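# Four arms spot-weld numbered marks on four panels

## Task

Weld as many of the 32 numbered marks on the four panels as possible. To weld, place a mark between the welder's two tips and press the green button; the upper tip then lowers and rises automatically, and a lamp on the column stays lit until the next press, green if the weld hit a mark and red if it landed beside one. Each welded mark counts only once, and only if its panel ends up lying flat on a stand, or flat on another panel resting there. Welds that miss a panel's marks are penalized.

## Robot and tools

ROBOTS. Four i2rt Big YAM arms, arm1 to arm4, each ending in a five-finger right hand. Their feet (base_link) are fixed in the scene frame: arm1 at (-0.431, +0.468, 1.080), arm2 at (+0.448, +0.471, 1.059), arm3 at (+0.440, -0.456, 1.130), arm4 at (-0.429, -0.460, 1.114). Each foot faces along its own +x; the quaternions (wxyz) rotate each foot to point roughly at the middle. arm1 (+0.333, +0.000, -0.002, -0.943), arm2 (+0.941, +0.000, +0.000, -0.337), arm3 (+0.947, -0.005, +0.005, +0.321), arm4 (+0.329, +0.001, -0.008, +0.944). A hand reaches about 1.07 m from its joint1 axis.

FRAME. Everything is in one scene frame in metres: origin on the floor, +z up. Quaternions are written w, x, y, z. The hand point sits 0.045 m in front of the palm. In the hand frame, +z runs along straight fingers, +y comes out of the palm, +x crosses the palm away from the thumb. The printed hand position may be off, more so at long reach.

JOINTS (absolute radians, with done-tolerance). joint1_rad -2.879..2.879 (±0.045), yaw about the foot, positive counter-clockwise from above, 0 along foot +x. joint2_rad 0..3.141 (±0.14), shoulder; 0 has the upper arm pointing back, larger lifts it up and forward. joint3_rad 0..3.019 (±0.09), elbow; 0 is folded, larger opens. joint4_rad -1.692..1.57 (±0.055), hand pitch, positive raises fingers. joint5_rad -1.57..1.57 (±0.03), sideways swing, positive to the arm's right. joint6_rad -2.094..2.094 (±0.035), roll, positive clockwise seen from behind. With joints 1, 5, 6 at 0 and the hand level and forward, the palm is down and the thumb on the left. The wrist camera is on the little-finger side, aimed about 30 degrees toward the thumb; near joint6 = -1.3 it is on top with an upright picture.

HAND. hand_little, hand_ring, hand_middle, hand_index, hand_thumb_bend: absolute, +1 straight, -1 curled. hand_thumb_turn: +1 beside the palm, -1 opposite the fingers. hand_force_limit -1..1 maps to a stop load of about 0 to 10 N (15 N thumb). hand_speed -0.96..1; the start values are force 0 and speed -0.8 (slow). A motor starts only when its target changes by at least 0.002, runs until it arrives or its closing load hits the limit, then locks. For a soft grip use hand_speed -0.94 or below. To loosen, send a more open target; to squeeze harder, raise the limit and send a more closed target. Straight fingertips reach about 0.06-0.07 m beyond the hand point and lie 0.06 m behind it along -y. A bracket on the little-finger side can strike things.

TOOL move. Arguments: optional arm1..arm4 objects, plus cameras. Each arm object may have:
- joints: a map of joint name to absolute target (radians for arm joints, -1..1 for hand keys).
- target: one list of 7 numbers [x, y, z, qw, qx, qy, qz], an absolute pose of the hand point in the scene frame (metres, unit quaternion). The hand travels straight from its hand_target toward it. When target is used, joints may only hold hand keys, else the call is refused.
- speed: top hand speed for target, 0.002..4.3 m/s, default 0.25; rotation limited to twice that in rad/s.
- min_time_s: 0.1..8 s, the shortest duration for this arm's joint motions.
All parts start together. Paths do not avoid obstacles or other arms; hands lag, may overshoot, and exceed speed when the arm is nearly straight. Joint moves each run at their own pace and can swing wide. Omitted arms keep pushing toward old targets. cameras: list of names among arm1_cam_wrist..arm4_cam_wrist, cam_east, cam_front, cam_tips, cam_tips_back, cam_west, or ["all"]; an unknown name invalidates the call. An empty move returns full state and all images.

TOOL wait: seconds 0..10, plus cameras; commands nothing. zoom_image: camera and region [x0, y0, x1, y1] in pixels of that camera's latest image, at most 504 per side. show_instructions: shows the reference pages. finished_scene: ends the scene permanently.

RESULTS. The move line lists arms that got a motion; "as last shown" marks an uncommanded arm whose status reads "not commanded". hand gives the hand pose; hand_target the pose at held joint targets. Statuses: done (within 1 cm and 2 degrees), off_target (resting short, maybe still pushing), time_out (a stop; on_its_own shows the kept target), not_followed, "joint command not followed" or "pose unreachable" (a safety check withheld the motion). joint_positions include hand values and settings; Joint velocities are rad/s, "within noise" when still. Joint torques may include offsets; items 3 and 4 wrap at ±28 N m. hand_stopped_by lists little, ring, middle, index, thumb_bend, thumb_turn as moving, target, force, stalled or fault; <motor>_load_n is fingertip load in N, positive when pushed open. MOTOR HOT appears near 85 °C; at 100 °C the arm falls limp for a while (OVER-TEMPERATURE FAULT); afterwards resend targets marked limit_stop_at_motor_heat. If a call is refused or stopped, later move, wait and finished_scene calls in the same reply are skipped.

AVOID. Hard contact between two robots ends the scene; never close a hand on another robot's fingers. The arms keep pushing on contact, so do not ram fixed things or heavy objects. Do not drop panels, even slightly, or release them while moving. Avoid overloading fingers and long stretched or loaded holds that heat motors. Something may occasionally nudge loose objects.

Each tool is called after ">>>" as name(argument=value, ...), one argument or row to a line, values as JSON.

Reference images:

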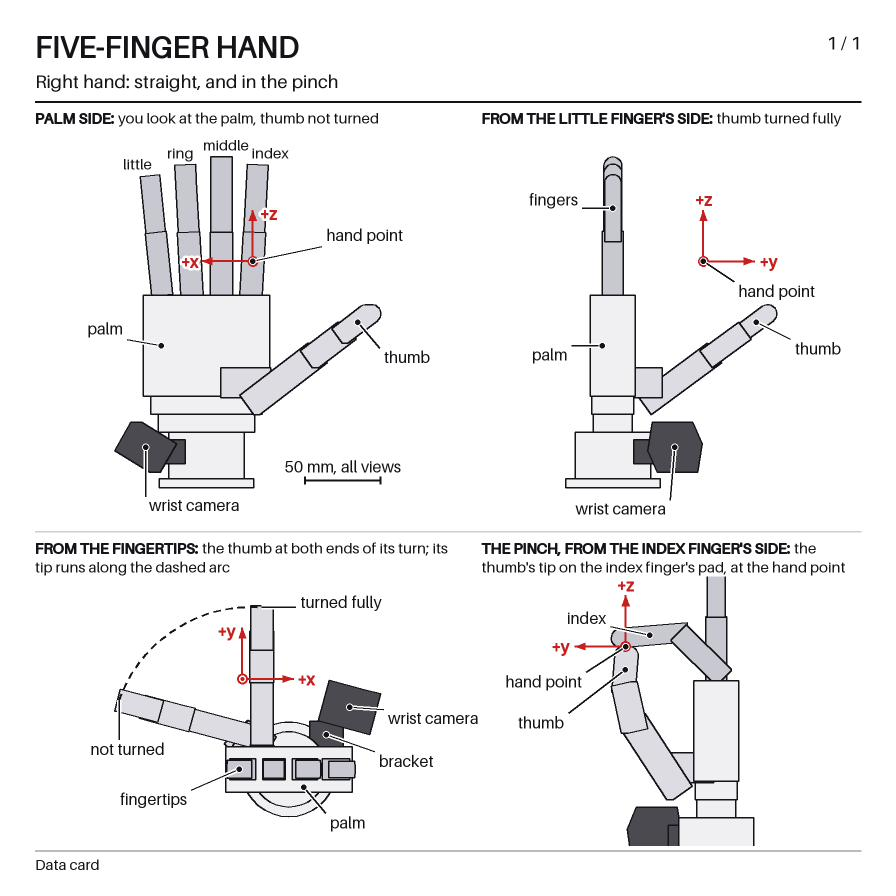

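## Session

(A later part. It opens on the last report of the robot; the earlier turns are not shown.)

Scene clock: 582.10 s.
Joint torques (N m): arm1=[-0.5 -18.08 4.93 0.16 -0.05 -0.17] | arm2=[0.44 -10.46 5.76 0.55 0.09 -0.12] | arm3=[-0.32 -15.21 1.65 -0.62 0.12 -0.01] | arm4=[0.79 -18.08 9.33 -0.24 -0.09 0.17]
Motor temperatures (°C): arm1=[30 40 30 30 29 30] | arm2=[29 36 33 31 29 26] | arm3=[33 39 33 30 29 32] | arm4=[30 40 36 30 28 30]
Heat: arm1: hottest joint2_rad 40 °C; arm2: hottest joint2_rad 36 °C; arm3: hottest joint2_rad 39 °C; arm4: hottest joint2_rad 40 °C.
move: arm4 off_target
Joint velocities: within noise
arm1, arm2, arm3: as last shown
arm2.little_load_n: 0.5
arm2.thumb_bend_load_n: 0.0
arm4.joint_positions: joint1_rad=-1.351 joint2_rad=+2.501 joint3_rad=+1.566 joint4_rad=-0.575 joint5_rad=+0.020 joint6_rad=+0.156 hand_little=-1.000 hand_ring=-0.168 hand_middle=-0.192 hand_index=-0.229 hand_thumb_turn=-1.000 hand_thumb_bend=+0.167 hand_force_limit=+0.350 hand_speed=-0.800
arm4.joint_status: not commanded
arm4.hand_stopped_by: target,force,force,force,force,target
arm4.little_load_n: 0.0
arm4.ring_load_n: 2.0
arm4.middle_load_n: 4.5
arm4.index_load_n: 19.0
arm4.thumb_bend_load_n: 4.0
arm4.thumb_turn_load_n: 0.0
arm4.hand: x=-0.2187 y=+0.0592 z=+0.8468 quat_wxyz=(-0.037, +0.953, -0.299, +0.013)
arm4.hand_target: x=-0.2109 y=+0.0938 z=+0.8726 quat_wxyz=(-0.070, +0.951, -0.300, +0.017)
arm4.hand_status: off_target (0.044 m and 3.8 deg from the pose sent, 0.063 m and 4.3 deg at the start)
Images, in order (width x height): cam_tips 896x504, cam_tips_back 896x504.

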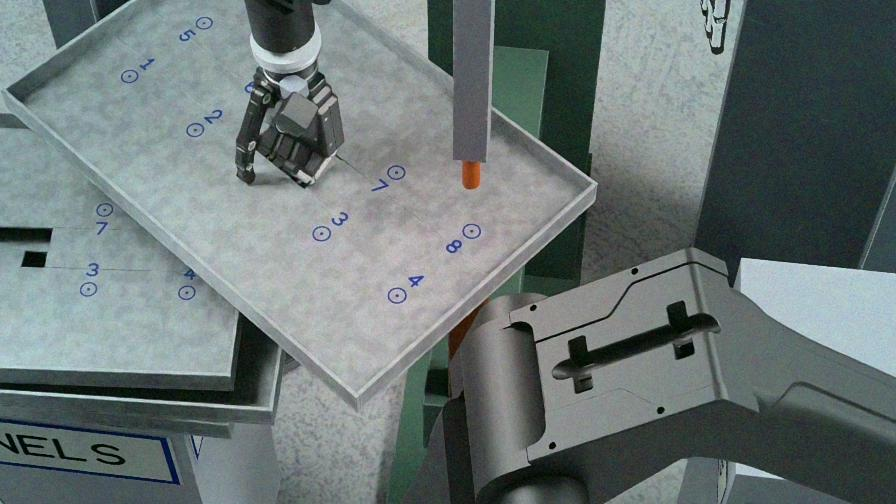

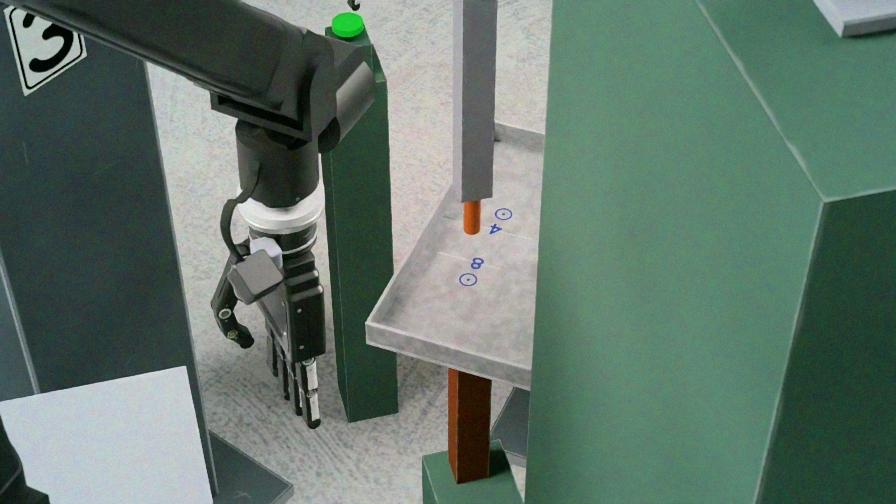

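>>> move(
  arm3={"target": [0.0446, -0.575, 0.803, 0, 0.598, 0.8018, 0], "speed": 0.12},
  arm4={"joints": {"joint1_rad": -1.334}, "min_time_s": 0.3},
  cameras=["cam_tips","cam_tips_back"],
)

>>> wait(
  seconds=3.0,
  cameras=["cam_front","cam_tips"],
)

Scene clock: 583.53 s.
Joint torques (N m): arm1=[-0.62 -18.26 4.97 0.17 -0.04 -0.17] | arm2=[0.5 -10.4 5.79 0.57 0.1 -0.12] | arm3=[0.26 -13.45 3.15 0.28 0.11 -0.04] | arm4=[1.08 -18.2 9.32 -0.25 -0.1 0.16]
Motor temperatures (°C): arm1=[30 40 30 30 29 30] | arm2=[29 36 33 31 29 26] | arm3=[33 39 33 30 29 32] | arm4=[30 40 36 30 28 30]
Heat: arm1: hottest joint2_rad 40 °C; arm2: hottest joint2_rad 36 °C; arm3: hottest joint2_rad 39 °C; arm4: hottest joint2_rad 40 °C.
move: arm3 done; arm4 done
Joint velocities: within noise
arm1, arm2: as last shown
arm2.little_load_n: 0.0
arm3.joint_positions: joint1_rad=+2.715 joint2_rad=+2.480 joint3_rad=+1.198 joint4_rad=-0.308 joint5_rad=+0.009 joint6_rad=-0.061 hand_little=-1.000 hand_ring=-1.000 hand_middle=-1.000 hand_index=+1.000 hand_thumb_turn=+1.000 hand_thumb_bend=+1.000 hand_force_limit=+0.600 hand_speed=+0.000
arm3.joint_status: not commanded
arm3.hand_stopped_by: target,target,target,target,target,target
arm3.little_load_n: 0.0
arm3.ring_load_n: 0.0
arm3.middle_load_n: 0.0
arm3.index_load_n: -2.0
arm3.thumb_bend_load_n: 0.0
arm3.thumb_turn_load_n: 0.0
arm3.hand: x=+0.0495 y=-0.5754 z=+0.8105 quat_wxyz=(+0.004, +0.598, +0.801, +0.003)
arm3.hand_target: x=+0.0446 y=-0.5749 z=+0.8032 quat_wxyz=(+0.000, +0.598, +0.802, +0.000)
arm3.hand_status: done (0.009 m and 0.6 deg from the pose sent, 0.022 m and 0.2 deg at the start)
arm4.joint_positions: joint1_rad=-1.349 joint2_rad=+2.501 joint3_rad=+1.566 joint4_rad=-0.575 joint5_rad=+0.021 joint6_rad=+0.157 hand_little=-1.000 hand_ring=-0.168 hand_middle=-0.192 hand_index=-0.229 hand_thumb_turn=-1.000 hand_thumb_bend=+0.167 hand_force_limit=+0.350 hand_speed=-0.800
arm4.joint_status: all done
arm4.hand_stopped_by: target,force,force,force,force,target
arm4.little_load_n: 0.0
arm4.ring_load_n: 2.5
arm4.middle_load_n: 4.5
arm4.index_load_n: 19.0
arm4.thumb_bend_load_n: 4.0
arm4.thumb_turn_load_n: 0.0
arm4.hand: x=-0.2198 y=+0.0597 z=+0.8468 quat_wxyz=(-0.037, +0.954, -0.298, +0.014)
arm4.hand_target: x=-0.2134 y=+0.0948 z=+0.8726 quat_wxyz=(-0.070, +0.952, -0.298, +0.017)
arm4.hand_status: not commanded
Images, in order (width x height): cam_tips 896x504, cam_tips_back 896x504.

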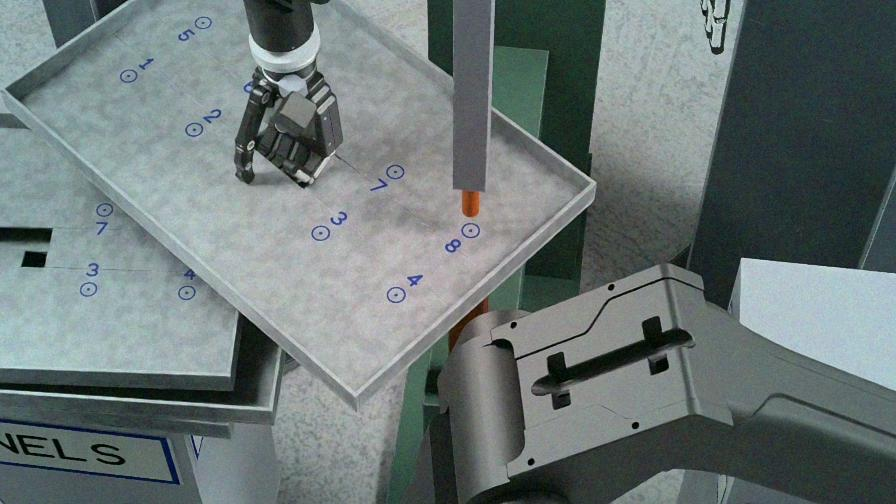

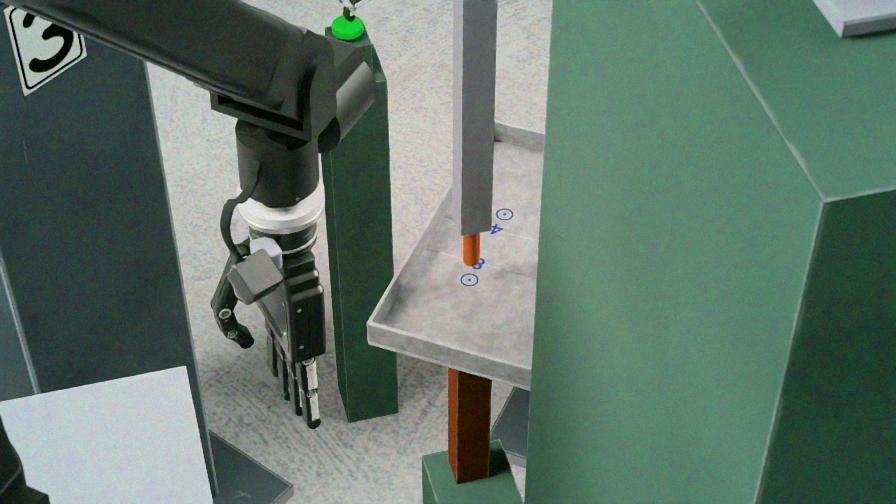

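Scene clock: 586.53 s.
Joint torques (N m): arm1=[-0.5 -18.2 4.93 0.17 -0.04 -0.17] | arm2=[0.44 -10.29 5.75 0.55 0.1 -0.1] | arm3=[-0.73 -13.57 3.23 0.72 0.13 -0.05] | arm4=[0.91 -18.43 9.18 -0.2 -0.23 0.15]
Motor temperatures (°C): arm1=[30 40 30 30 29 30] | arm2=[29 36 33 31 29 26] | arm3=[33 39 33 30 29 32] | arm4=[30 40 36 30 28 30]
Heat: arm1: hottest joint2_rad 40 °C; arm2: hottest joint2_rad 36 °C; arm3: hottest joint2_rad 39 °C; arm4: hottest joint2_rad 40 °C.
Joint velocities: within noise
arm1.joint_positions: joint1_rad=+0.329 joint2_rad=+2.315 joint3_rad=+1.386 joint4_rad=-0.613 joint5_rad=+0.003 joint6_rad=+0.943 hand_little=+1.000 hand_ring=+1.000 hand_middle=+1.000 hand_index=+1.000 hand_thumb_turn=-1.000 hand_thumb_bend=-0.400 hand_force_limit=+0.400 hand_speed=-0.300
arm1.joint_status: not commanded
arm1.hand_stopped_by: target,target,target,target,target,target
arm1.little_load_n: 0.0
arm1.ring_load_n: 0.0
arm1.middle_load_n: 0.0
arm1.index_load_n: 0.0
arm1.thumb_bend_load_n: 0.0
arm1.thumb_turn_load_n: 0.0
arm1.hand: x=-0.6703 y=-0.0364 z=+0.8696 quat_wxyz=(-0.003, -0.684, -0.730, +0.015)
arm1.hand_target: x=-0.6677 y=-0.0241 z=+0.8602 quat_wxyz=(+0.000, -0.682, -0.731, +0.000)
arm1.hand_status: not commanded
arm2.joint_positions: joint1_rad=-1.608 joint2_rad=+1.650 joint3_rad=+0.846 joint4_rad=-0.781 joint5_rad=-0.003 joint6_rad=+0.647 hand_little=+1.000 hand_ring=+1.000 hand_middle=+1.000 hand_index=+1.000 hand_thumb_turn=-1.000 hand_thumb_bend=-0.450 hand_force_limit=+0.600 hand_speed=-0.400
arm2.joint_status: not commanded
arm2.hand_stopped_by: target,target,target,target,target,target
arm2.little_load_n: 0.0
arm2.ring_load_n: 0.0
arm2.middle_load_n: 0.0
arm2.index_load_n: 0.0
arm2.thumb_bend_load_n: 0.0
arm2.thumb_turn_load_n: 0.0
arm2.hand: x=+0.2605 y=+0.1675 z=+1.0185 quat_wxyz=(-0.002, -0.634, -0.774, -0.007)
arm2.hand_target: x=+0.2596 y=+0.1631 z=+1.0190 quat_wxyz=(+0.000, -0.627, -0.779, +0.000)
arm2.hand_status: not commanded
arm3.joint_positions: joint1_rad=+2.715 joint2_rad=+2.480 joint3_rad=+1.198 joint4_rad=-0.308 joint5_rad=+0.009 joint6_rad=-0.061 hand_little=-1.000 hand_ring=-1.000 hand_middle=-1.000 hand_index=+1.000 hand_thumb_turn=+1.000 hand_thumb_bend=+1.000 hand_force_limit=+0.600 hand_speed=+0.000
arm3.joint_status: not commanded
arm3.hand_stopped_by: target,target,target,target,target,target
arm3.little_load_n: 0.0
arm3.ring_load_n: 0.0
arm3.middle_load_n: 0.0
arm3.index_load_n: -2.0
arm3.thumb_bend_load_n: 0.0
arm3.thumb_turn_load_n: 0.0
arm3.hand: x=+0.0495 y=-0.5754 z=+0.8105 quat_wxyz=(+0.004, +0.598, +0.801, +0.003)
arm3.hand_target: x=+0.0446 y=-0.5749 z=+0.8032 quat_wxyz=(+0.000, +0.598, +0.802, +0.000)
arm3.hand_status: done (0.009 m and 0.6 deg from the pose sent, 0.022 m and 0.2 deg at the start)
arm4.joint_positions: joint1_rad=-1.348 joint2_rad=+2.505 joint3_rad=+1.568 joint4_rad=-0.577 joint5_rad=+0.024 joint6_rad=+0.157 hand_little=-1.000 hand_ring=-0.168 hand_middle=-0.192 hand_index=-0.229 hand_thumb_turn=-1.000 hand_thumb_bend=+0.167 hand_force_limit=+0.350 hand_speed=-0.800
arm4.joint_status: all done
arm4.hand_stopped_by: target,force,force,force,force,target
arm4.little_load_n: 0.0
arm4.ring_load_n: 1.5
arm4.middle_load_n: 3.5
arm4.index_load_n: 20.0
arm4.thumb_bend_load_n: 4.0
arm4.thumb_turn_load_n: 0.0
arm4.hand: x=-0.2201 y=+0.0588 z=+0.8450 quat_wxyz=(-0.035, +0.954, -0.298, +0.015)
arm4.hand_target: x=-0.2134 y=+0.0948 z=+0.8726 quat_wxyz=(-0.070, +0.952, -0.298, +0.017)
arm4.hand_status: not commanded
wait: 3.00 s; at rest by 0.63 s
Images, in order (width x height): cam_front 896x504, cam_tips 896x504.

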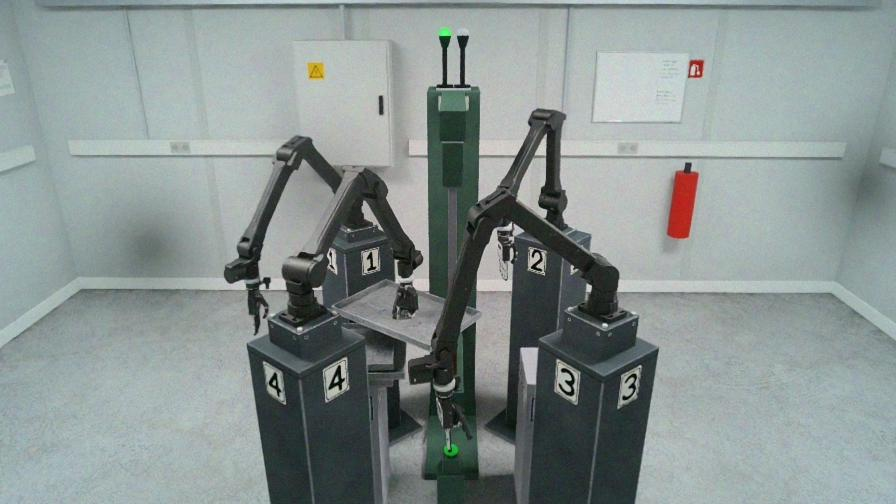

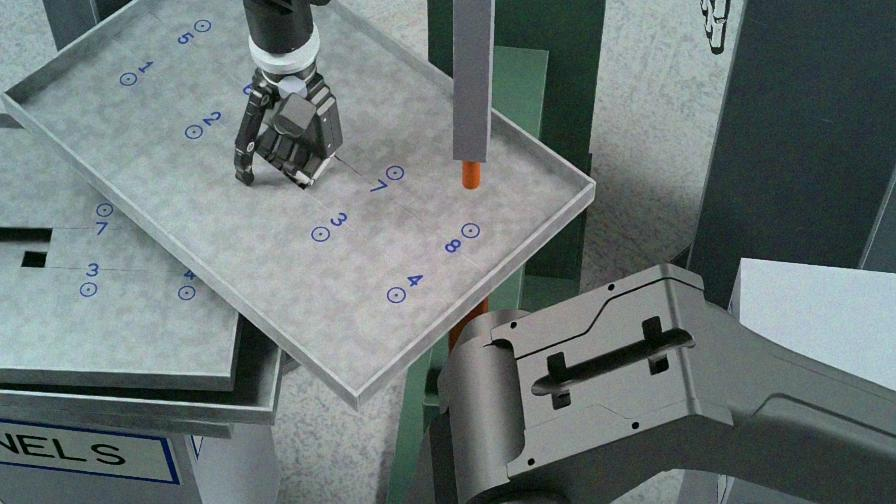

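>>> move(
  arm3={"target": [0.0446, -0.575, 0.832, 0, 0.598, 0.8018, 0], "speed": 0.15},
  arm4={"target": [-0.1906, 0.0206, 0.872, -0.06, 0.998, 0, 0.0195], "speed": 0.25},
)

>>> move(
  arm4={"target": [-0.195, 0.0514, 0.869, -0.06, 0.998, 0, 0.0195], "speed": 0.1},
  cameras=["cam_tips","cam_tips_back"],
)

>>> zoom_image(
  camera="cam_tips",
  region=[400, 150, 540, 290],
)

>>> zoom_image(
  camera="cam_tips_back",
  region=[380, 180, 560, 360],
)

Scene clock: 589.13 s.
Joint torques (N m): arm1=[-0.44 -18.2 4.93 0.18 -0.05 -0.17] | arm2=[0.32 -9.99 5.72 0.51 0.1 -0.11] | arm3=[-0.5 -16.26 1.59 -0.76 0.08 -0.05] | arm4=[-1.32 -19.19 5.35 0.29 -0.48 -0.22]
Motor temperatures (°C): arm1=[30 40 30 30 29 30] | arm2=[29 36 33 31 29 26] | arm3=[33 39 33 30 29 32] | arm4=[30 40 36 30 28 30]
Heat: arm1: hottest joint2_rad 40 °C; arm2: hottest joint2_rad 36 °C; arm3: hottest joint2_rad 39 °C; arm4: hottest joint2_rad 40 °C.
move: arm3 done; arm4 off_target
Joint velocities: within noise
arm1, arm2: as last shown
arm3.joint_positions: joint1_rad=+2.715 joint2_rad=+2.444 joint3_rad=+1.184 joint4_rad=-0.319 joint5_rad=+0.009 joint6_rad=-0.061 hand_little=-1.000 hand_ring=-1.000 hand_middle=-1.000 hand_index=+1.000 hand_thumb_turn=+1.000 hand_thumb_bend=+1.000 hand_force_limit=+0.600 hand_speed=+0.000
arm3.joint_status: not commanded
arm3.hand_stopped_by: target,target,target,target,target,target
arm3.little_load_n: 0.0
arm3.ring_load_n: 0.0
arm3.middle_load_n: 0.0
arm3.index_load_n: 0.0
arm3.thumb_bend_load_n: 0.0
arm3.thumb_turn_load_n: 0.0
arm3.hand: x=+0.0455 y=-0.5761 z=+0.8243 quat_wxyz=(+0.000, +0.598, +0.801, -0.001)
arm3.hand_target: x=+0.0445 y=-0.5749 z=+0.8319 quat_wxyz=(+0.000, +0.598, +0.802, +0.000)
arm3.hand_status: done (0.008 m and 0.1 deg from the pose sent, 0.022 m and 0.6 deg at the start)
arm4.joint_positions: joint1_rad=-1.358 joint2_rad=+2.463 joint3_rad=+1.448 joint4_rad=-0.519 joint5_rad=-0.002 joint6_rad=-0.443 hand_little=-1.000 hand_ring=-0.169 hand_middle=-0.193 hand_index=-0.229 hand_thumb_turn=-1.000 hand_thumb_bend=+0.168 hand_force_limit=+0.350 hand_speed=-0.800
arm4.joint_status: not commanded
arm4.hand_stopped_by: target,force,force,force,force,target
arm4.little_load_n: 0.0
arm4.ring_load_n: 0.0
arm4.middle_load_n: 0.5
arm4.index_load_n: 20.5
arm4.thumb_bend_load_n: 11.5
arm4.thumb_turn_load_n: 5.0
arm4.hand: x=-0.2080 y=-0.0034 z=+0.8427 quat_wxyz=(-0.025, +1.000, -0.008, +0.009)
arm4.hand_target: x=-0.1907 y=+0.0198 z=+0.8718 quat_wxyz=(-0.060, +0.998, +0.000, +0.020)
arm4.hand_status: off_target (0.042 m and 4.3 deg from the pose sent, 0.055 m and 34.8 deg at the start)
pictures: none

Scene clock: 590.30 s.
Joint torques (N m): arm1=[-0.62 -18.2 4.96 0.18 -0.04 -0.18] | arm2=[0.56 -10.11 5.83 0.64 0.1 -0.12] | arm3=[-0.44 -15.97 1.72 -0.58 0.13 -0.06] | arm4=[0.91 -17.61 8.72 -0.28 -0.08 0.07]
Motor temperatures (°C): arm1=[30 40 30 30 29 30] | arm2=[29 36 33 31 29 26] | arm3=[33 39 33 30 29 32] | arm4=[30 40 36 30 28 30]
Heat: arm1: hottest joint2_rad 40 °C; arm2: hottest joint2_rad 36 °C; arm3: hottest joint2_rad 39 °C; arm4: hottest joint2_rad 40 °C.
move: arm4 off_target
Joint velocities: within noise
arm1, arm2, arm3: as last shown
arm2.little_load_n: -0.5
arm4.joint_positions: joint1_rad=-1.351 joint2_rad=+2.479 joint3_rad=+1.515 joint4_rad=-0.556 joint5_rad=-0.010 joint6_rad=-0.443 hand_little=-1.000 hand_ring=-0.168 hand_middle=-0.192 hand_index=-0.229 hand_thumb_turn=-1.000 hand_thumb_bend=+0.168 hand_force_limit=+0.350 hand_speed=-0.800
arm4.joint_status: not commanded
arm4.hand_stopped_by: target,force,force,force,force,target
arm4.little_load_n: 0.0
arm4.ring_load_n: 2.0
arm4.middle_load_n: 4.0
arm4.index_load_n: 17.5
arm4.thumb_bend_load_n: 11.0
arm4.thumb_turn_load_n: 3.5
arm4.hand: x=-0.2027 y=+0.0192 z=+0.8477 quat_wxyz=(-0.033, +0.999, -0.004, +0.008)
arm4.hand_target: x=-0.1954 y=+0.0506 z=+0.8698 quat_wxyz=(-0.060, +0.998, +0.000, +0.019)
arm4.hand_status: off_target (0.039 m and 3.4 deg from the pose sent, 0.062 m and 4.3 deg at the start)
Images, in order (width x height): cam_tips 896x504, cam_tips_back 896x504.

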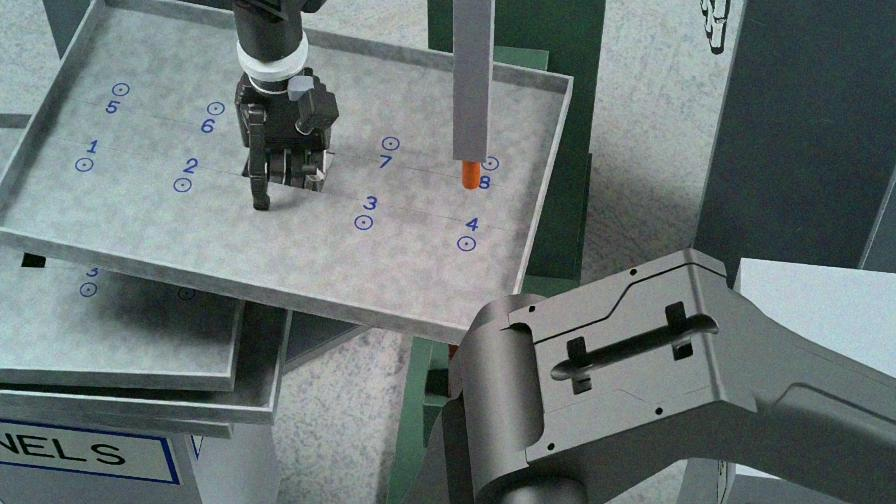

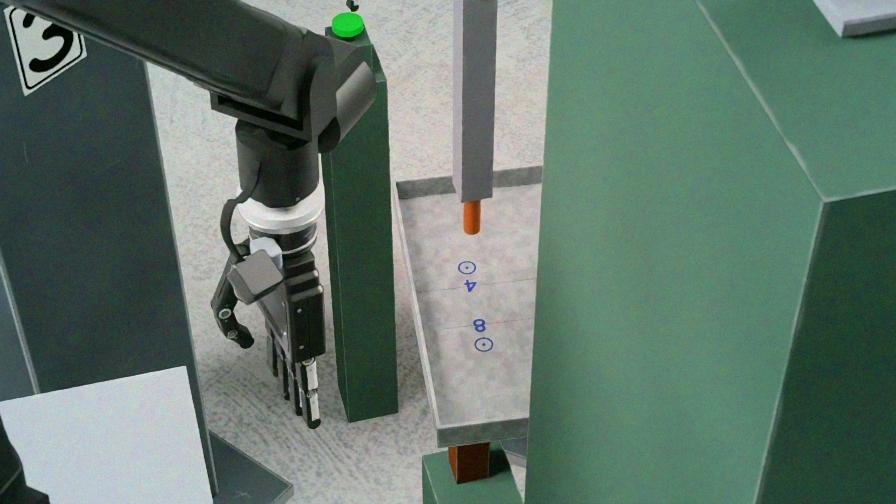

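Scaled by 3.600.

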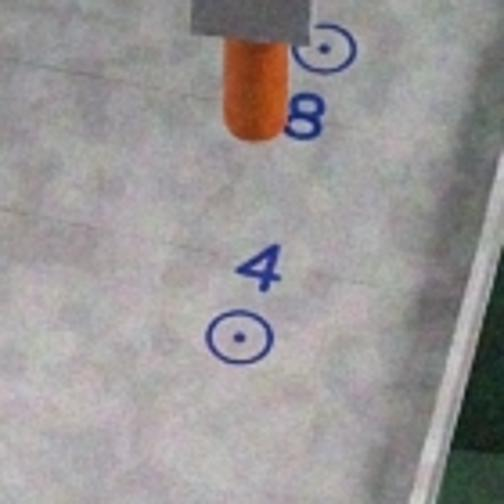

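Scaled by 2.800.

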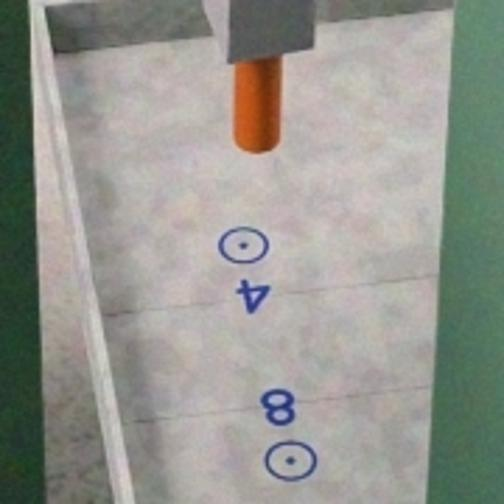

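>>> move(
  arm4={"target": [-0.1932, 0.0715, 0.8693, -0.06, 0.998, 0, 0.0195], "speed": 0.1},
  cameras=["cam_tips","cam_tips_back"],
)

>>> zoom_image(
  camera="cam_tips",
  region=[400, 150, 540, 290],
)

>>> zoom_image(
  camera="cam_tips_back",
  region=[380, 180, 560, 360],
)

Scene clock: 591.77 s.
Joint torques (N m): arm1=[-0.56 -18.14 4.97 0.16 -0.04 -0.17] | arm2=[0.44 -10.64 5.74 0.5 0.1 -0.11] | arm3=[-0.5 -15.85 1.66 -0.7 0.12 -0.08] | arm4=[0.91 -17.9 9.65 -0.28 -0.11 0.11]
Motor temperatures (°C): arm1=[30 40 30 30 29 30] | arm2=[29 36 33 31 29 26] | arm3=[33 39 33 30 29 32] | arm4=[30 40 36 30 28 30]
Heat: arm1: hottest joint2_rad 40 °C; arm2: hottest joint2_rad 36 °C; arm3: hottest joint2_rad 39 °C; arm4: hottest joint2_rad 40 °C.
move: arm4 off_target
Joint velocities: arm1=[within noise] | arm2=[within noise] | arm3=[-0.005 -0.044 0.002 0.002 0.037 -0.037] | arm4=[within noise]
arm1, arm2, arm3: as last shown
arm3.little_load_n: 0.5
arm4.joint_positions: joint1_rad=-1.341 joint2_rad=+2.507 joint3_rad=+1.583 joint4_rad=-0.600 joint5_rad=-0.009 joint6_rad=-0.436 hand_little=-1.000 hand_ring=-0.168 hand_middle=-0.192 hand_index=-0.229 hand_thumb_turn=-1.000 hand_thumb_bend=+0.168 hand_force_limit=+0.350 hand_speed=-0.800
arm4.joint_status: not commanded
arm4.hand_stopped_by: target,force,force,force,force,target
arm4.little_load_n: 0.5
arm4.ring_load_n: 2.0
arm4.middle_load_n: 4.0
arm4.index_load_n: 17.5
arm4.thumb_bend_load_n: 11.0
arm4.thumb_turn_load_n: 3.5
arm4.hand: x=-0.2004 y=+0.0362 z=+0.8475 quat_wxyz=(-0.031, +0.999, -0.003, +0.007)
arm4.hand_target: x=-0.1938 y=+0.0703 z=+0.8703 quat_wxyz=(-0.060, +0.998, +0.000, +0.019)
arm4.hand_status: off_target (0.042 m and 3.6 deg from the pose sent, 0.057 m and 3.4 deg at the start)
Images, in order (width x height): cam_tips 896x504, cam_tips_back 896x504.

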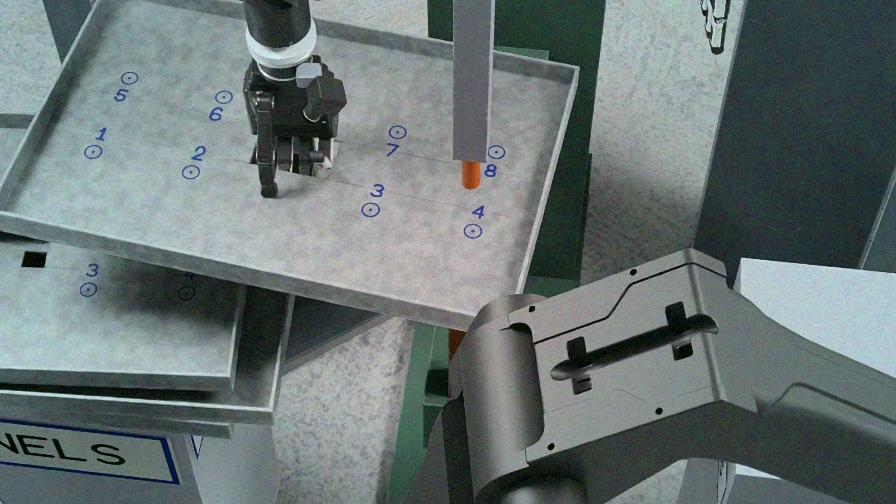

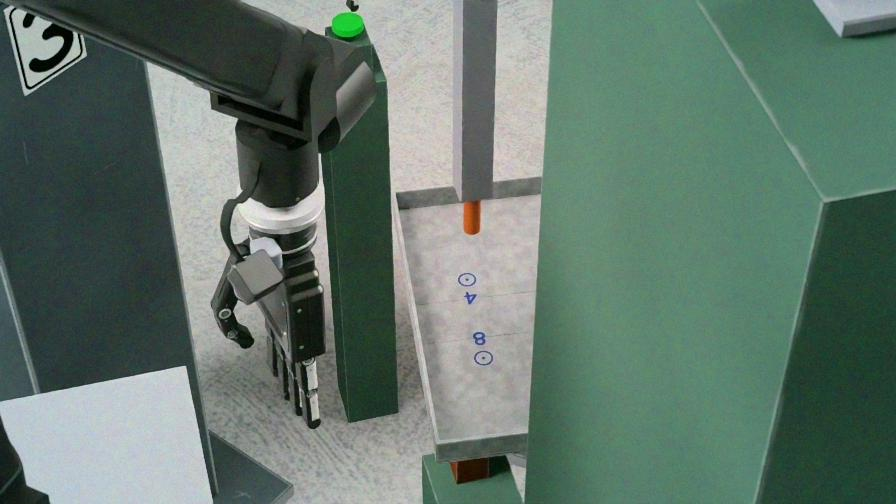

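Scaled by 3.600.

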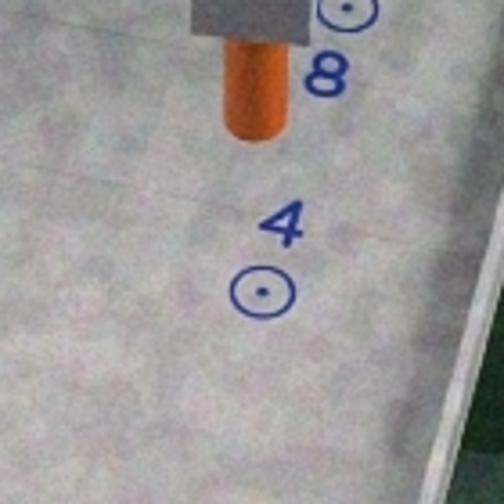

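Scaled by 2.800.

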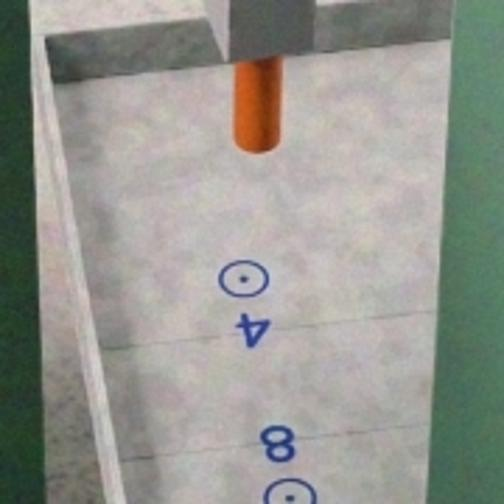

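>>> move(
  arm3={"target": [0.0446, -0.575, 0.803, 0, 0.598, 0.8018, 0], "speed": 0.12},
  arm4={"joints": {"joint1_rad": -1.317}, "min_time_s": 0.3},
  cameras=["cam_tips","cam_tips_back"],
)

>>> wait(
  seconds=3.0,
  cameras=["cam_front","cam_tips","arm1_cam_wrist"],
)

Scene clock: 592.97 s.
Joint torques (N m): arm1=[-0.56 -18.14 4.93 0.14 -0.05 -0.17] | arm2=[0.32 -10.4 5.76 0.62 0.1 -0.11] | arm3=[-0.67 -13.51 3.1 0.51 0.14 -0.05] | arm4=[0.73 -17.9 9.62 -0.29 -0.13 0.11]
Motor temperatures (°C): arm1=[30 40 30 30 29 30] | arm2=[29 36 33 31 29 26] | arm3=[33 39 33 30 29 32] | arm4=[30 40 36 30 28 30]
Heat: arm1: hottest joint2_rad 40 °C; arm2: hottest joint2_rad 36 °C; arm3: hottest joint2_rad 39 °C; arm4: hottest joint2_rad 40 °C.
move: arm3 done; arm4 done
Joint velocities: within noise
arm1, arm2: as last shown
arm1.index_load_n: -0.5
arm2.little_load_n: 0.0
arm3.joint_positions: joint1_rad=+2.715 joint2_rad=+2.480 joint3_rad=+1.198 joint4_rad=-0.310 joint5_rad=+0.009 joint6_rad=-0.061 hand_little=-1.000 hand_ring=-1.000 hand_middle=-1.000 hand_index=+1.000 hand_thumb_turn=+1.000 hand_thumb_bend=+1.000 hand_force_limit=+0.600 hand_speed=+0.000
arm3.joint_status: not commanded
arm3.hand_stopped_by: target,target,target,target,target,target
arm3.little_load_n: 0.0
arm3.ring_load_n: 0.0
arm3.middle_load_n: 0.0
arm3.index_load_n: -2.0
arm3.thumb_bend_load_n: 0.0
arm3.thumb_turn_load_n: 0.0
arm3.hand: x=+0.0500 y=-0.5752 z=+0.8105 quat_wxyz=(+0.004, +0.598, +0.801, +0.004)
arm3.hand_target: x=+0.0448 y=-0.5749 z=+0.8032 quat_wxyz=(+0.000, +0.598, +0.802, +0.000)
arm3.hand_status: done (0.009 m and 0.7 deg from the pose sent, 0.021 m and 0.1 deg at the start)
arm4.joint_positions: joint1_rad=-1.329 joint2_rad=+2.508 joint3_rad=+1.583 joint4_rad=-0.600 joint5_rad=-0.008 joint6_rad=-0.436 hand_little=-1.000 hand_ring=-0.168 hand_middle=-0.192 hand_index=-0.229 hand_thumb_turn=-1.000 hand_thumb_bend=+0.168 hand_force_limit=+0.350 hand_speed=-0.800
arm4.joint_status: all done
arm4.hand_stopped_by: target,force,force,force,force,target
arm4.little_load_n: 0.0
arm4.ring_load_n: 2.0
arm4.middle_load_n: 4.0
arm4.index_load_n: 17.5
arm4.thumb_bend_load_n: 11.5
arm4.thumb_turn_load_n: 3.5
arm4.hand: x=-0.2065 y=+0.0388 z=+0.8473 quat_wxyz=(-0.031, +0.999, +0.004, +0.007)
arm4.hand_target: x=-0.1997 y=+0.0730 z=+0.8704 quat_wxyz=(-0.060, +0.998, +0.006, +0.019)
arm4.hand_status: not commanded
Images, in order (width x height): cam_tips 896x504, cam_tips_back 896x504.

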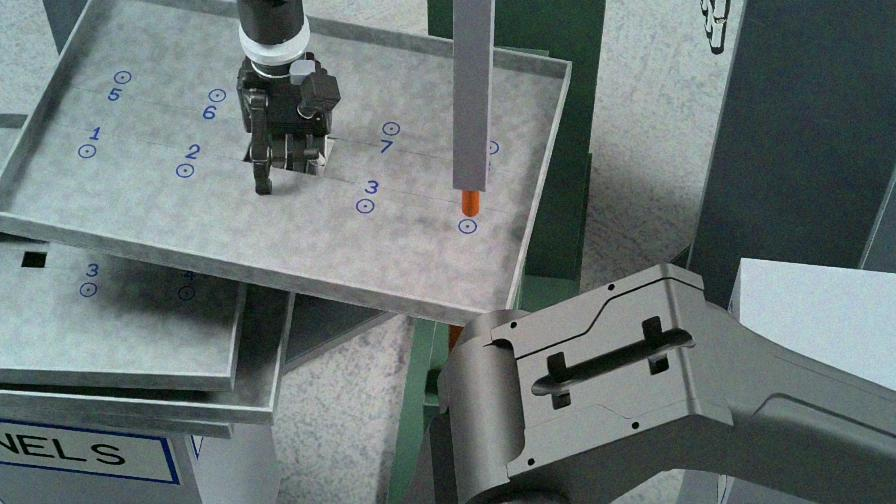

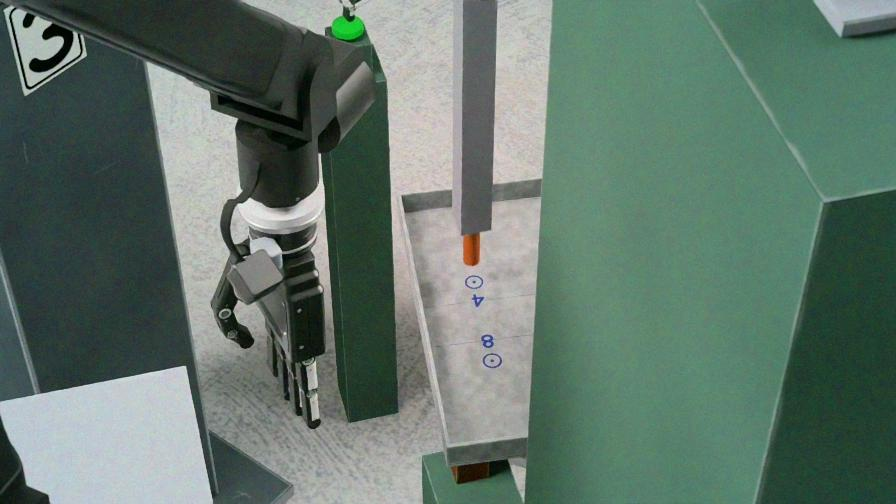

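Scene clock: 595.97 s.
Joint torques (N m): arm1=[-0.5 -18.26 4.94 0.18 -0.04 -0.18] | arm2=[0.56 -10.46 5.76 0.57 0.07 -0.13] | arm3=[-0.56 -12.81 3.26 0.47 0.13 -0.06] | arm4=[0.85 -18.37 9.17 -0.23 -0.3 0.09]
Motor temperatures (°C): arm1=[30 40 30 30 29 30] | arm2=[29 36 33 31 29 26] | arm3=[33 39 33 30 29 32] | arm4=[30 40 36 30 28 30]
Heat: arm1: hottest joint2_rad 40 °C; arm2: hottest joint2_rad 36 °C; arm3: hottest joint2_rad 39 °C; arm4: hottest joint2_rad 40 °C.
Joint velocities: within noise
arm1.joint_positions: joint1_rad=+0.329 joint2_rad=+2.315 joint3_rad=+1.386 joint4_rad=-0.613 joint5_rad=+0.003 joint6_rad=+0.943 hand_little=+1.000 hand_ring=+1.000 hand_middle=+1.000 hand_index=+1.000 hand_thumb_turn=-1.000 hand_thumb_bend=-0.400 hand_force_limit=+0.400 hand_speed=-0.300
arm1.joint_status: not commanded
arm1.hand_stopped_by: target,target,target,target,target,target
arm1.little_load_n: 0.0
arm1.ring_load_n: 0.0
arm1.middle_load_n: 0.0
arm1.index_load_n: 0.0
arm1.thumb_bend_load_n: 0.0
arm1.thumb_turn_load_n: 0.0
arm1.hand: x=-0.6703 y=-0.0364 z=+0.8696 quat_wxyz=(-0.003, -0.684, -0.730, +0.015)
arm1.hand_target: x=-0.6677 y=-0.0241 z=+0.8602 quat_wxyz=(+0.000, -0.682, -0.731, +0.000)
arm1.hand_status: not commanded
arm2.joint_positions: joint1_rad=-1.608 joint2_rad=+1.650 joint3_rad=+0.846 joint4_rad=-0.781 joint5_rad=-0.003 joint6_rad=+0.647 hand_little=+1.000 hand_ring=+1.000 hand_middle=+1.000 hand_index=+1.000 hand_thumb_turn=-1.000 hand_thumb_bend=-0.450 hand_force_limit=+0.600 hand_speed=-0.400
arm2.joint_status: not commanded
arm2.hand_stopped_by: target,target,target,target,target,target
arm2.little_load_n: 0.0
arm2.ring_load_n: 0.0
arm2.middle_load_n: 0.0
arm2.index_load_n: 0.0
arm2.thumb_bend_load_n: -0.5
arm2.thumb_turn_load_n: 0.0
arm2.hand: x=+0.2605 y=+0.1675 z=+1.0185 quat_wxyz=(-0.002, -0.634, -0.774, -0.007)
arm2.hand_target: x=+0.2596 y=+0.1631 z=+1.0190 quat_wxyz=(+0.000, -0.627, -0.779, +0.000)
arm2.hand_status: not commanded
arm3.joint_positions: joint1_rad=+2.715 joint2_rad=+2.480 joint3_rad=+1.198 joint4_rad=-0.310 joint5_rad=+0.009 joint6_rad=-0.061 hand_little=-1.000 hand_ring=-1.000 hand_middle=-1.000 hand_index=+1.000 hand_thumb_turn=+1.000 hand_thumb_bend=+1.000 hand_force_limit=+0.600 hand_speed=+0.000
arm3.joint_status: not commanded
arm3.hand_stopped_by: target,target,target,target,target,target
arm3.little_load_n: 0.0
arm3.ring_load_n: 0.0
arm3.middle_load_n: 0.0
arm3.index_load_n: -1.5
arm3.thumb_bend_load_n: 0.0
arm3.thumb_turn_load_n: 0.0
arm3.hand: x=+0.0500 y=-0.5752 z=+0.8105 quat_wxyz=(+0.004, +0.598, +0.801, +0.004)
arm3.hand_target: x=+0.0448 y=-0.5749 z=+0.8032 quat_wxyz=(+0.000, +0.598, +0.802, +0.000)
arm3.hand_status: done (0.009 m and 0.7 deg from the pose sent, 0.021 m and 0.1 deg at the start)
arm4.joint_positions: joint1_rad=-1.329 joint2_rad=+2.515 joint3_rad=+1.587 joint4_rad=-0.602 joint5_rad=-0.004 joint6_rad=-0.434 hand_little=-1.000 hand_ring=-0.169 hand_middle=-0.192 hand_index=-0.229 hand_thumb_turn=-1.000 hand_thumb_bend=+0.168 hand_force_limit=+0.350 hand_speed=-0.800
arm4.joint_status: all done
arm4.hand_stopped_by: target,force,force,force,force,target
arm4.little_load_n: 0.0
arm4.ring_load_n: 0.0
arm4.middle_load_n: 2.5
arm4.index_load_n: 20.0
arm4.thumb_bend_load_n: 8.5
arm4.thumb_turn_load_n: 2.0
arm4.hand: x=-0.2063 y=+0.0378 z=+0.8444 quat_wxyz=(-0.028, +1.000, +0.003, +0.008)
arm4.hand_target: x=-0.1998 y=+0.0729 z=+0.8703 quat_wxyz=(-0.060, +0.998, +0.006, +0.019)
arm4.hand_status: not commanded
wait: 3.00 s; at rest by 0.63 s
pictures: arm1_cam_wrist, cam_front, cam_tips
Images, in order (width x height): arm1_cam_wrist 896x504, cam_front 896x504, cam_tips 896x504.

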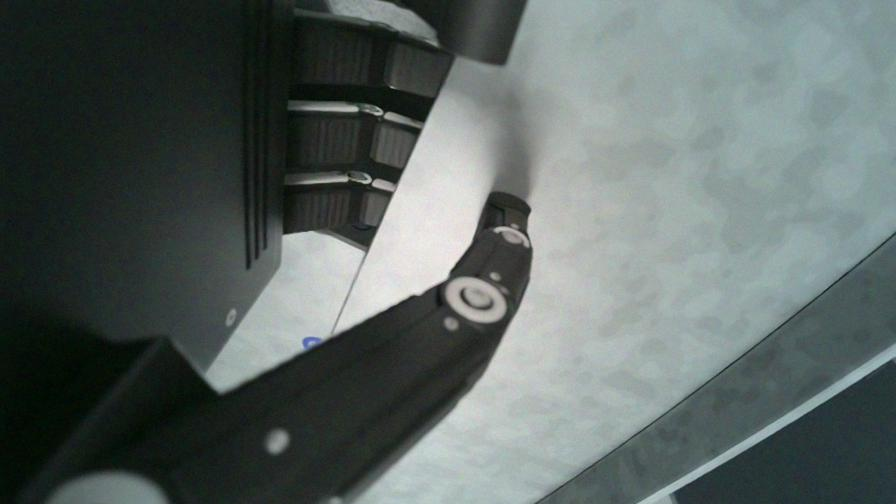

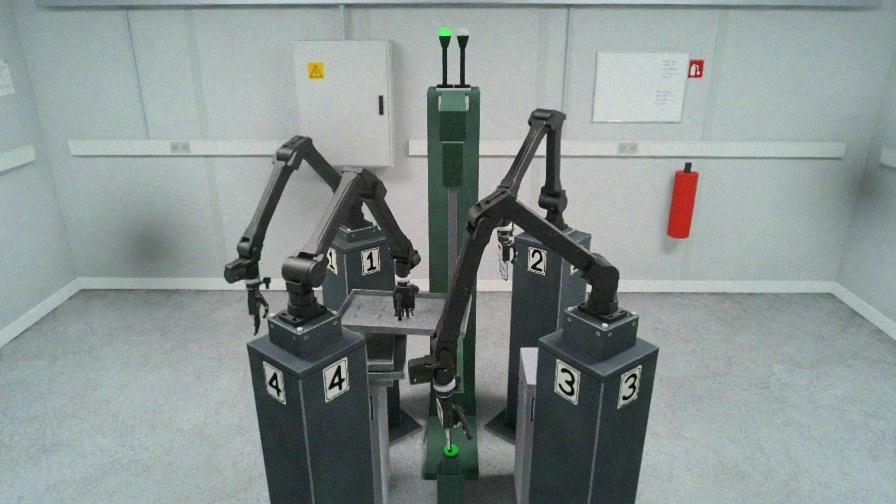

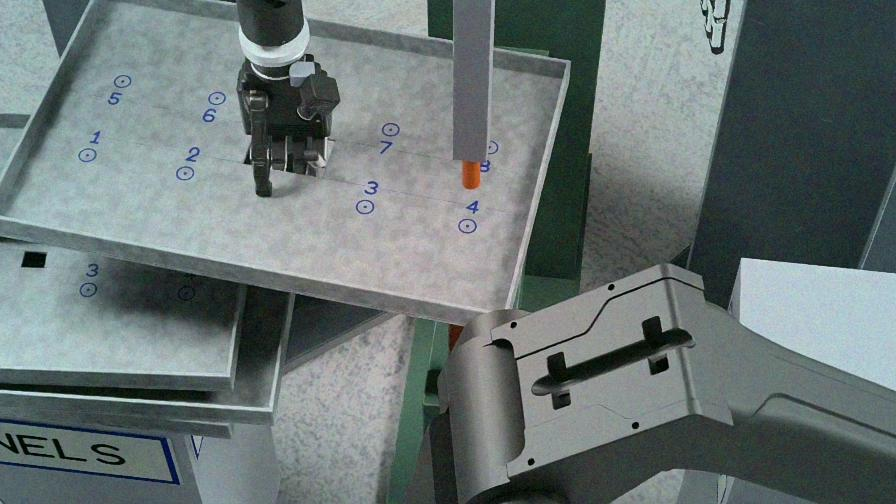

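>>> move(
  arm3={"target": [0.0446, -0.575, 0.832, 0, 0.598, 0.8018, 0], "speed": 0.15},
  arm4={"target": [-0.102, 0.034, 0.878, -0.0635, 0.9976, 0, 0.0255], "speed": 0.2},
)

>>> move(
  arm4={"target": [-0.0745, 0.0519, 0.8755, -0.0635, 0.9976, 0, 0.0255], "speed": 0.1},
  cameras=["cam_tips","cam_tips_back"],
)

>>> zoom_image(
  camera="cam_tips",
  region=[400, 150, 540, 290],
)

>>> zoom_image(
  camera="cam_tips_back",
  region=[380, 180, 560, 360],
)

Scene clock: 599.00 s.
Joint torques (N m): arm1=[-0.56 -18.26 4.96 0.16 -0.05 -0.17] | arm2=[0.5 -10.29 5.83 0.64 0.11 -0.12] | arm3=[-0.03 -15.03 1.61 -0.84 0.1 -0.02] | arm4=[0.79 -18.96 9.7 -0.27 -0.11 -0.13]
Motor temperatures (°C): arm1=[30 40 30 30 29 30] | arm2=[29 36 33 31 29 26] | arm3=[33 39 33 30 29 32] | arm4=[30 40 36 30 28 30]
Heat: arm1: hottest joint2_rad 40 °C; arm2: hottest joint2_rad 36 °C; arm3: hottest joint2_rad 39 °C; arm4: hottest joint2_rad 40 °C.
move: arm3 done; arm4 off_target
Joint velocities: within noise
arm1, arm2: as last shown
arm1.thumb_bend_load_n: 0.5
arm2.thumb_bend_load_n: 0.0
arm3.joint_positions: joint1_rad=+2.715 joint2_rad=+2.443 joint3_rad=+1.184 joint4_rad=-0.319 joint5_rad=+0.009 joint6_rad=-0.061 hand_little=-1.000 hand_ring=-1.000 hand_middle=-1.000 hand_index=+1.000 hand_thumb_turn=+1.000 hand_thumb_bend=+1.000 hand_force_limit=+0.600 hand_speed=+0.000
arm3.joint_status: not commanded
arm3.hand_stopped_by: target,target,target,target,target,target
arm3.little_load_n: 0.0
arm3.ring_load_n: 0.0
arm3.middle_load_n: 0.0
arm3.index_load_n: 0.0
arm3.thumb_bend_load_n: 0.0
arm3.thumb_turn_load_n: 0.0
arm3.hand: x=+0.0449 y=-0.5763 z=+0.8249 quat_wxyz=(+0.000, +0.598, +0.801, -0.001)
arm3.hand_target: x=+0.0446 y=-0.5749 z=+0.8319 quat_wxyz=(+0.000, +0.598, +0.802, +0.000)
arm3.hand_status: done (0.007 m and 0.2 deg from the pose sent, 0.022 m and 0.7 deg at the start)
arm4.joint_positions: joint1_rad=-1.493 joint2_rad=+2.515 joint3_rad=+1.610 joint4_rad=-0.623 joint5_rad=-0.018 joint6_rad=-0.566 hand_little=-1.000 hand_ring=-0.168 hand_middle=-0.192 hand_index=-0.229 hand_thumb_turn=-1.000 hand_thumb_bend=+0.168 hand_force_limit=+0.350 hand_speed=-0.800
arm4.joint_status: not commanded
arm4.hand_stopped_by: target,force,force,force,force,target
arm4.little_load_n: 0.0
arm4.ring_load_n: 3.0
arm4.middle_load_n: 4.5
arm4.index_load_n: 17.0
arm4.thumb_bend_load_n: 9.0
arm4.thumb_turn_load_n: 1.0
arm4.hand: x=-0.1193 y=-0.0021 z=+0.8491 quat_wxyz=(-0.032, +0.999, -0.013, +0.006)
arm4.hand_target: x=-0.1031 y=+0.0327 z=+0.8790 quat_wxyz=(-0.064, +0.998, +0.000, +0.026)
arm4.hand_status: off_target (0.049 m and 4.6 deg from the pose sent, 0.110 m and 4.5 deg at the start)
pictures: none

Scene clock: 600.07 s.
Joint torques (N m): arm1=[-0.56 -18.14 4.94 0.13 -0.05 -0.17] | arm2=[0.38 -10.17 5.72 0.57 0.08 -0.11] | arm3=[-0.09 -15.97 1.63 -0.85 0.1 -0.09] | arm4=[-1.03 -19.14 10.71 -0.31 -0.13 -0.1]
Motor temperatures (°C): arm1=[30 40 30 30 29 30] | arm2=[29 36 33 31 29 26] | arm3=[33 39 33 30 29 32] | arm4=[30 40 36 30 28 30]
Heat: arm1: hottest joint2_rad 40 °C; arm2: hottest joint2_rad 36 °C; arm3: hottest joint2_rad 39 °C; arm4: hottest joint2_rad 40 °C.
move: arm4 off_target
Joint velocities: within noise
arm1, arm2, arm3: as last shown
arm1.thumb_bend_load_n: 0.0
arm2.index_load_n: -0.5
arm4.joint_positions: joint1_rad=-1.493 joint2_rad=+2.570 joint3_rad=+1.741 joint4_rad=-0.694 joint5_rad=-0.020 joint6_rad=-0.589 hand_little=-1.000 hand_ring=-0.168 hand_middle=-0.192 hand_index=-0.229 hand_thumb_turn=-1.000 hand_thumb_bend=+0.168 hand_force_limit=+0.350 hand_speed=-0.800
arm4.joint_status: not commanded
arm4.hand_stopped_by: target,force,force,force,force,target
arm4.little_load_n: 0.0
arm4.ring_load_n: 3.0
arm4.middle_load_n: 4.5
arm4.index_load_n: 17.0
arm4.thumb_bend_load_n: 8.5
arm4.thumb_turn_load_n: 1.0
arm4.hand: x=-0.1003 y=+0.0238 z=+0.8487 quat_wxyz=(-0.034, +0.999, -0.002, +0.007)
arm4.hand_target: x=-0.0753 y=+0.0505 z=+0.8768 quat_wxyz=(-0.064, +0.998, +0.000, +0.026)
arm4.hand_status: off_target (0.047 m and 4.0 deg from the pose sent, 0.075 m and 4.6 deg at the start)
Images, in order (width x height): cam_tips 896x504, cam_tips_back 896x504.

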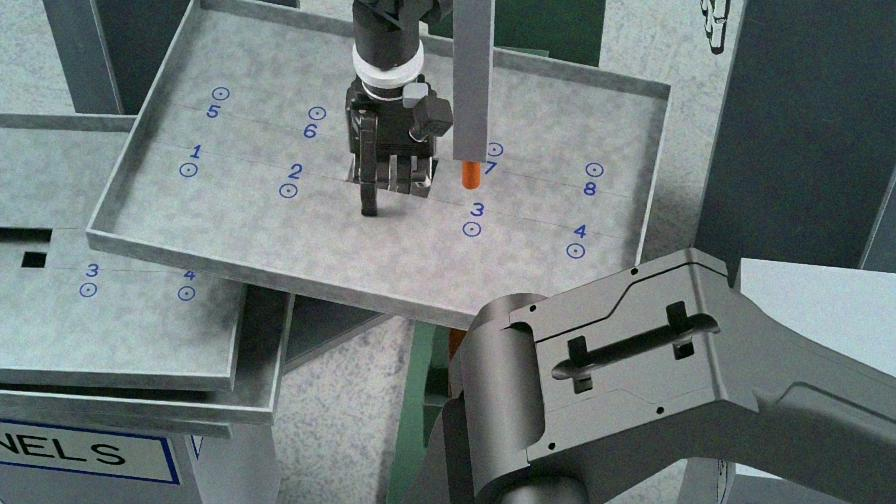

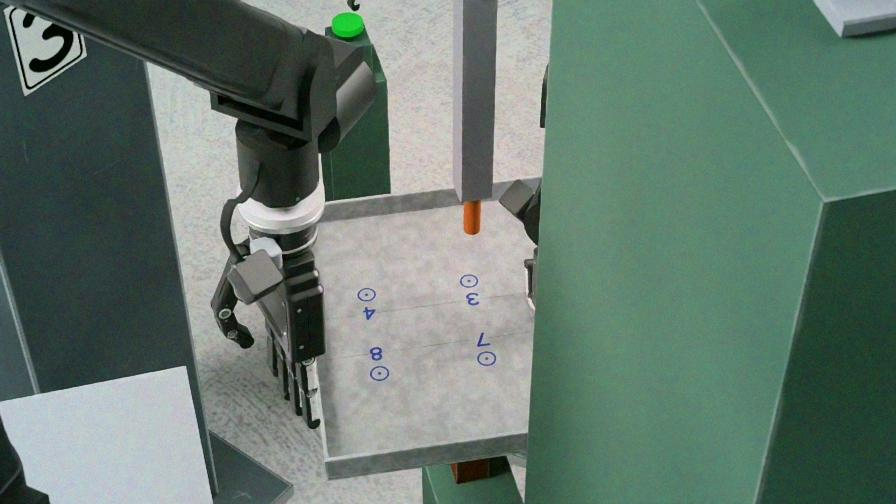

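Scaled by 3.600.

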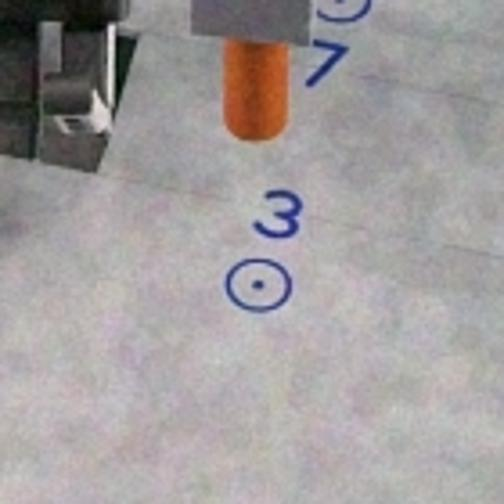

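Scaled by 2.800.

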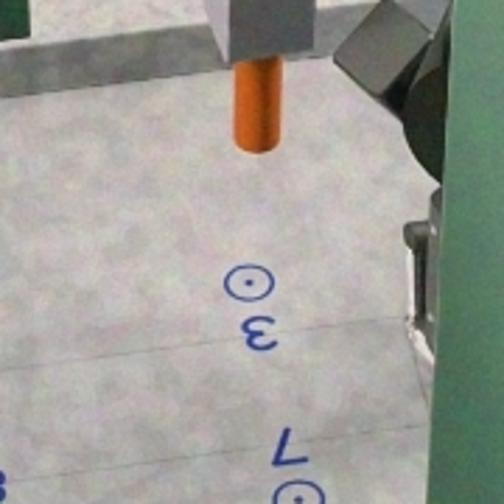

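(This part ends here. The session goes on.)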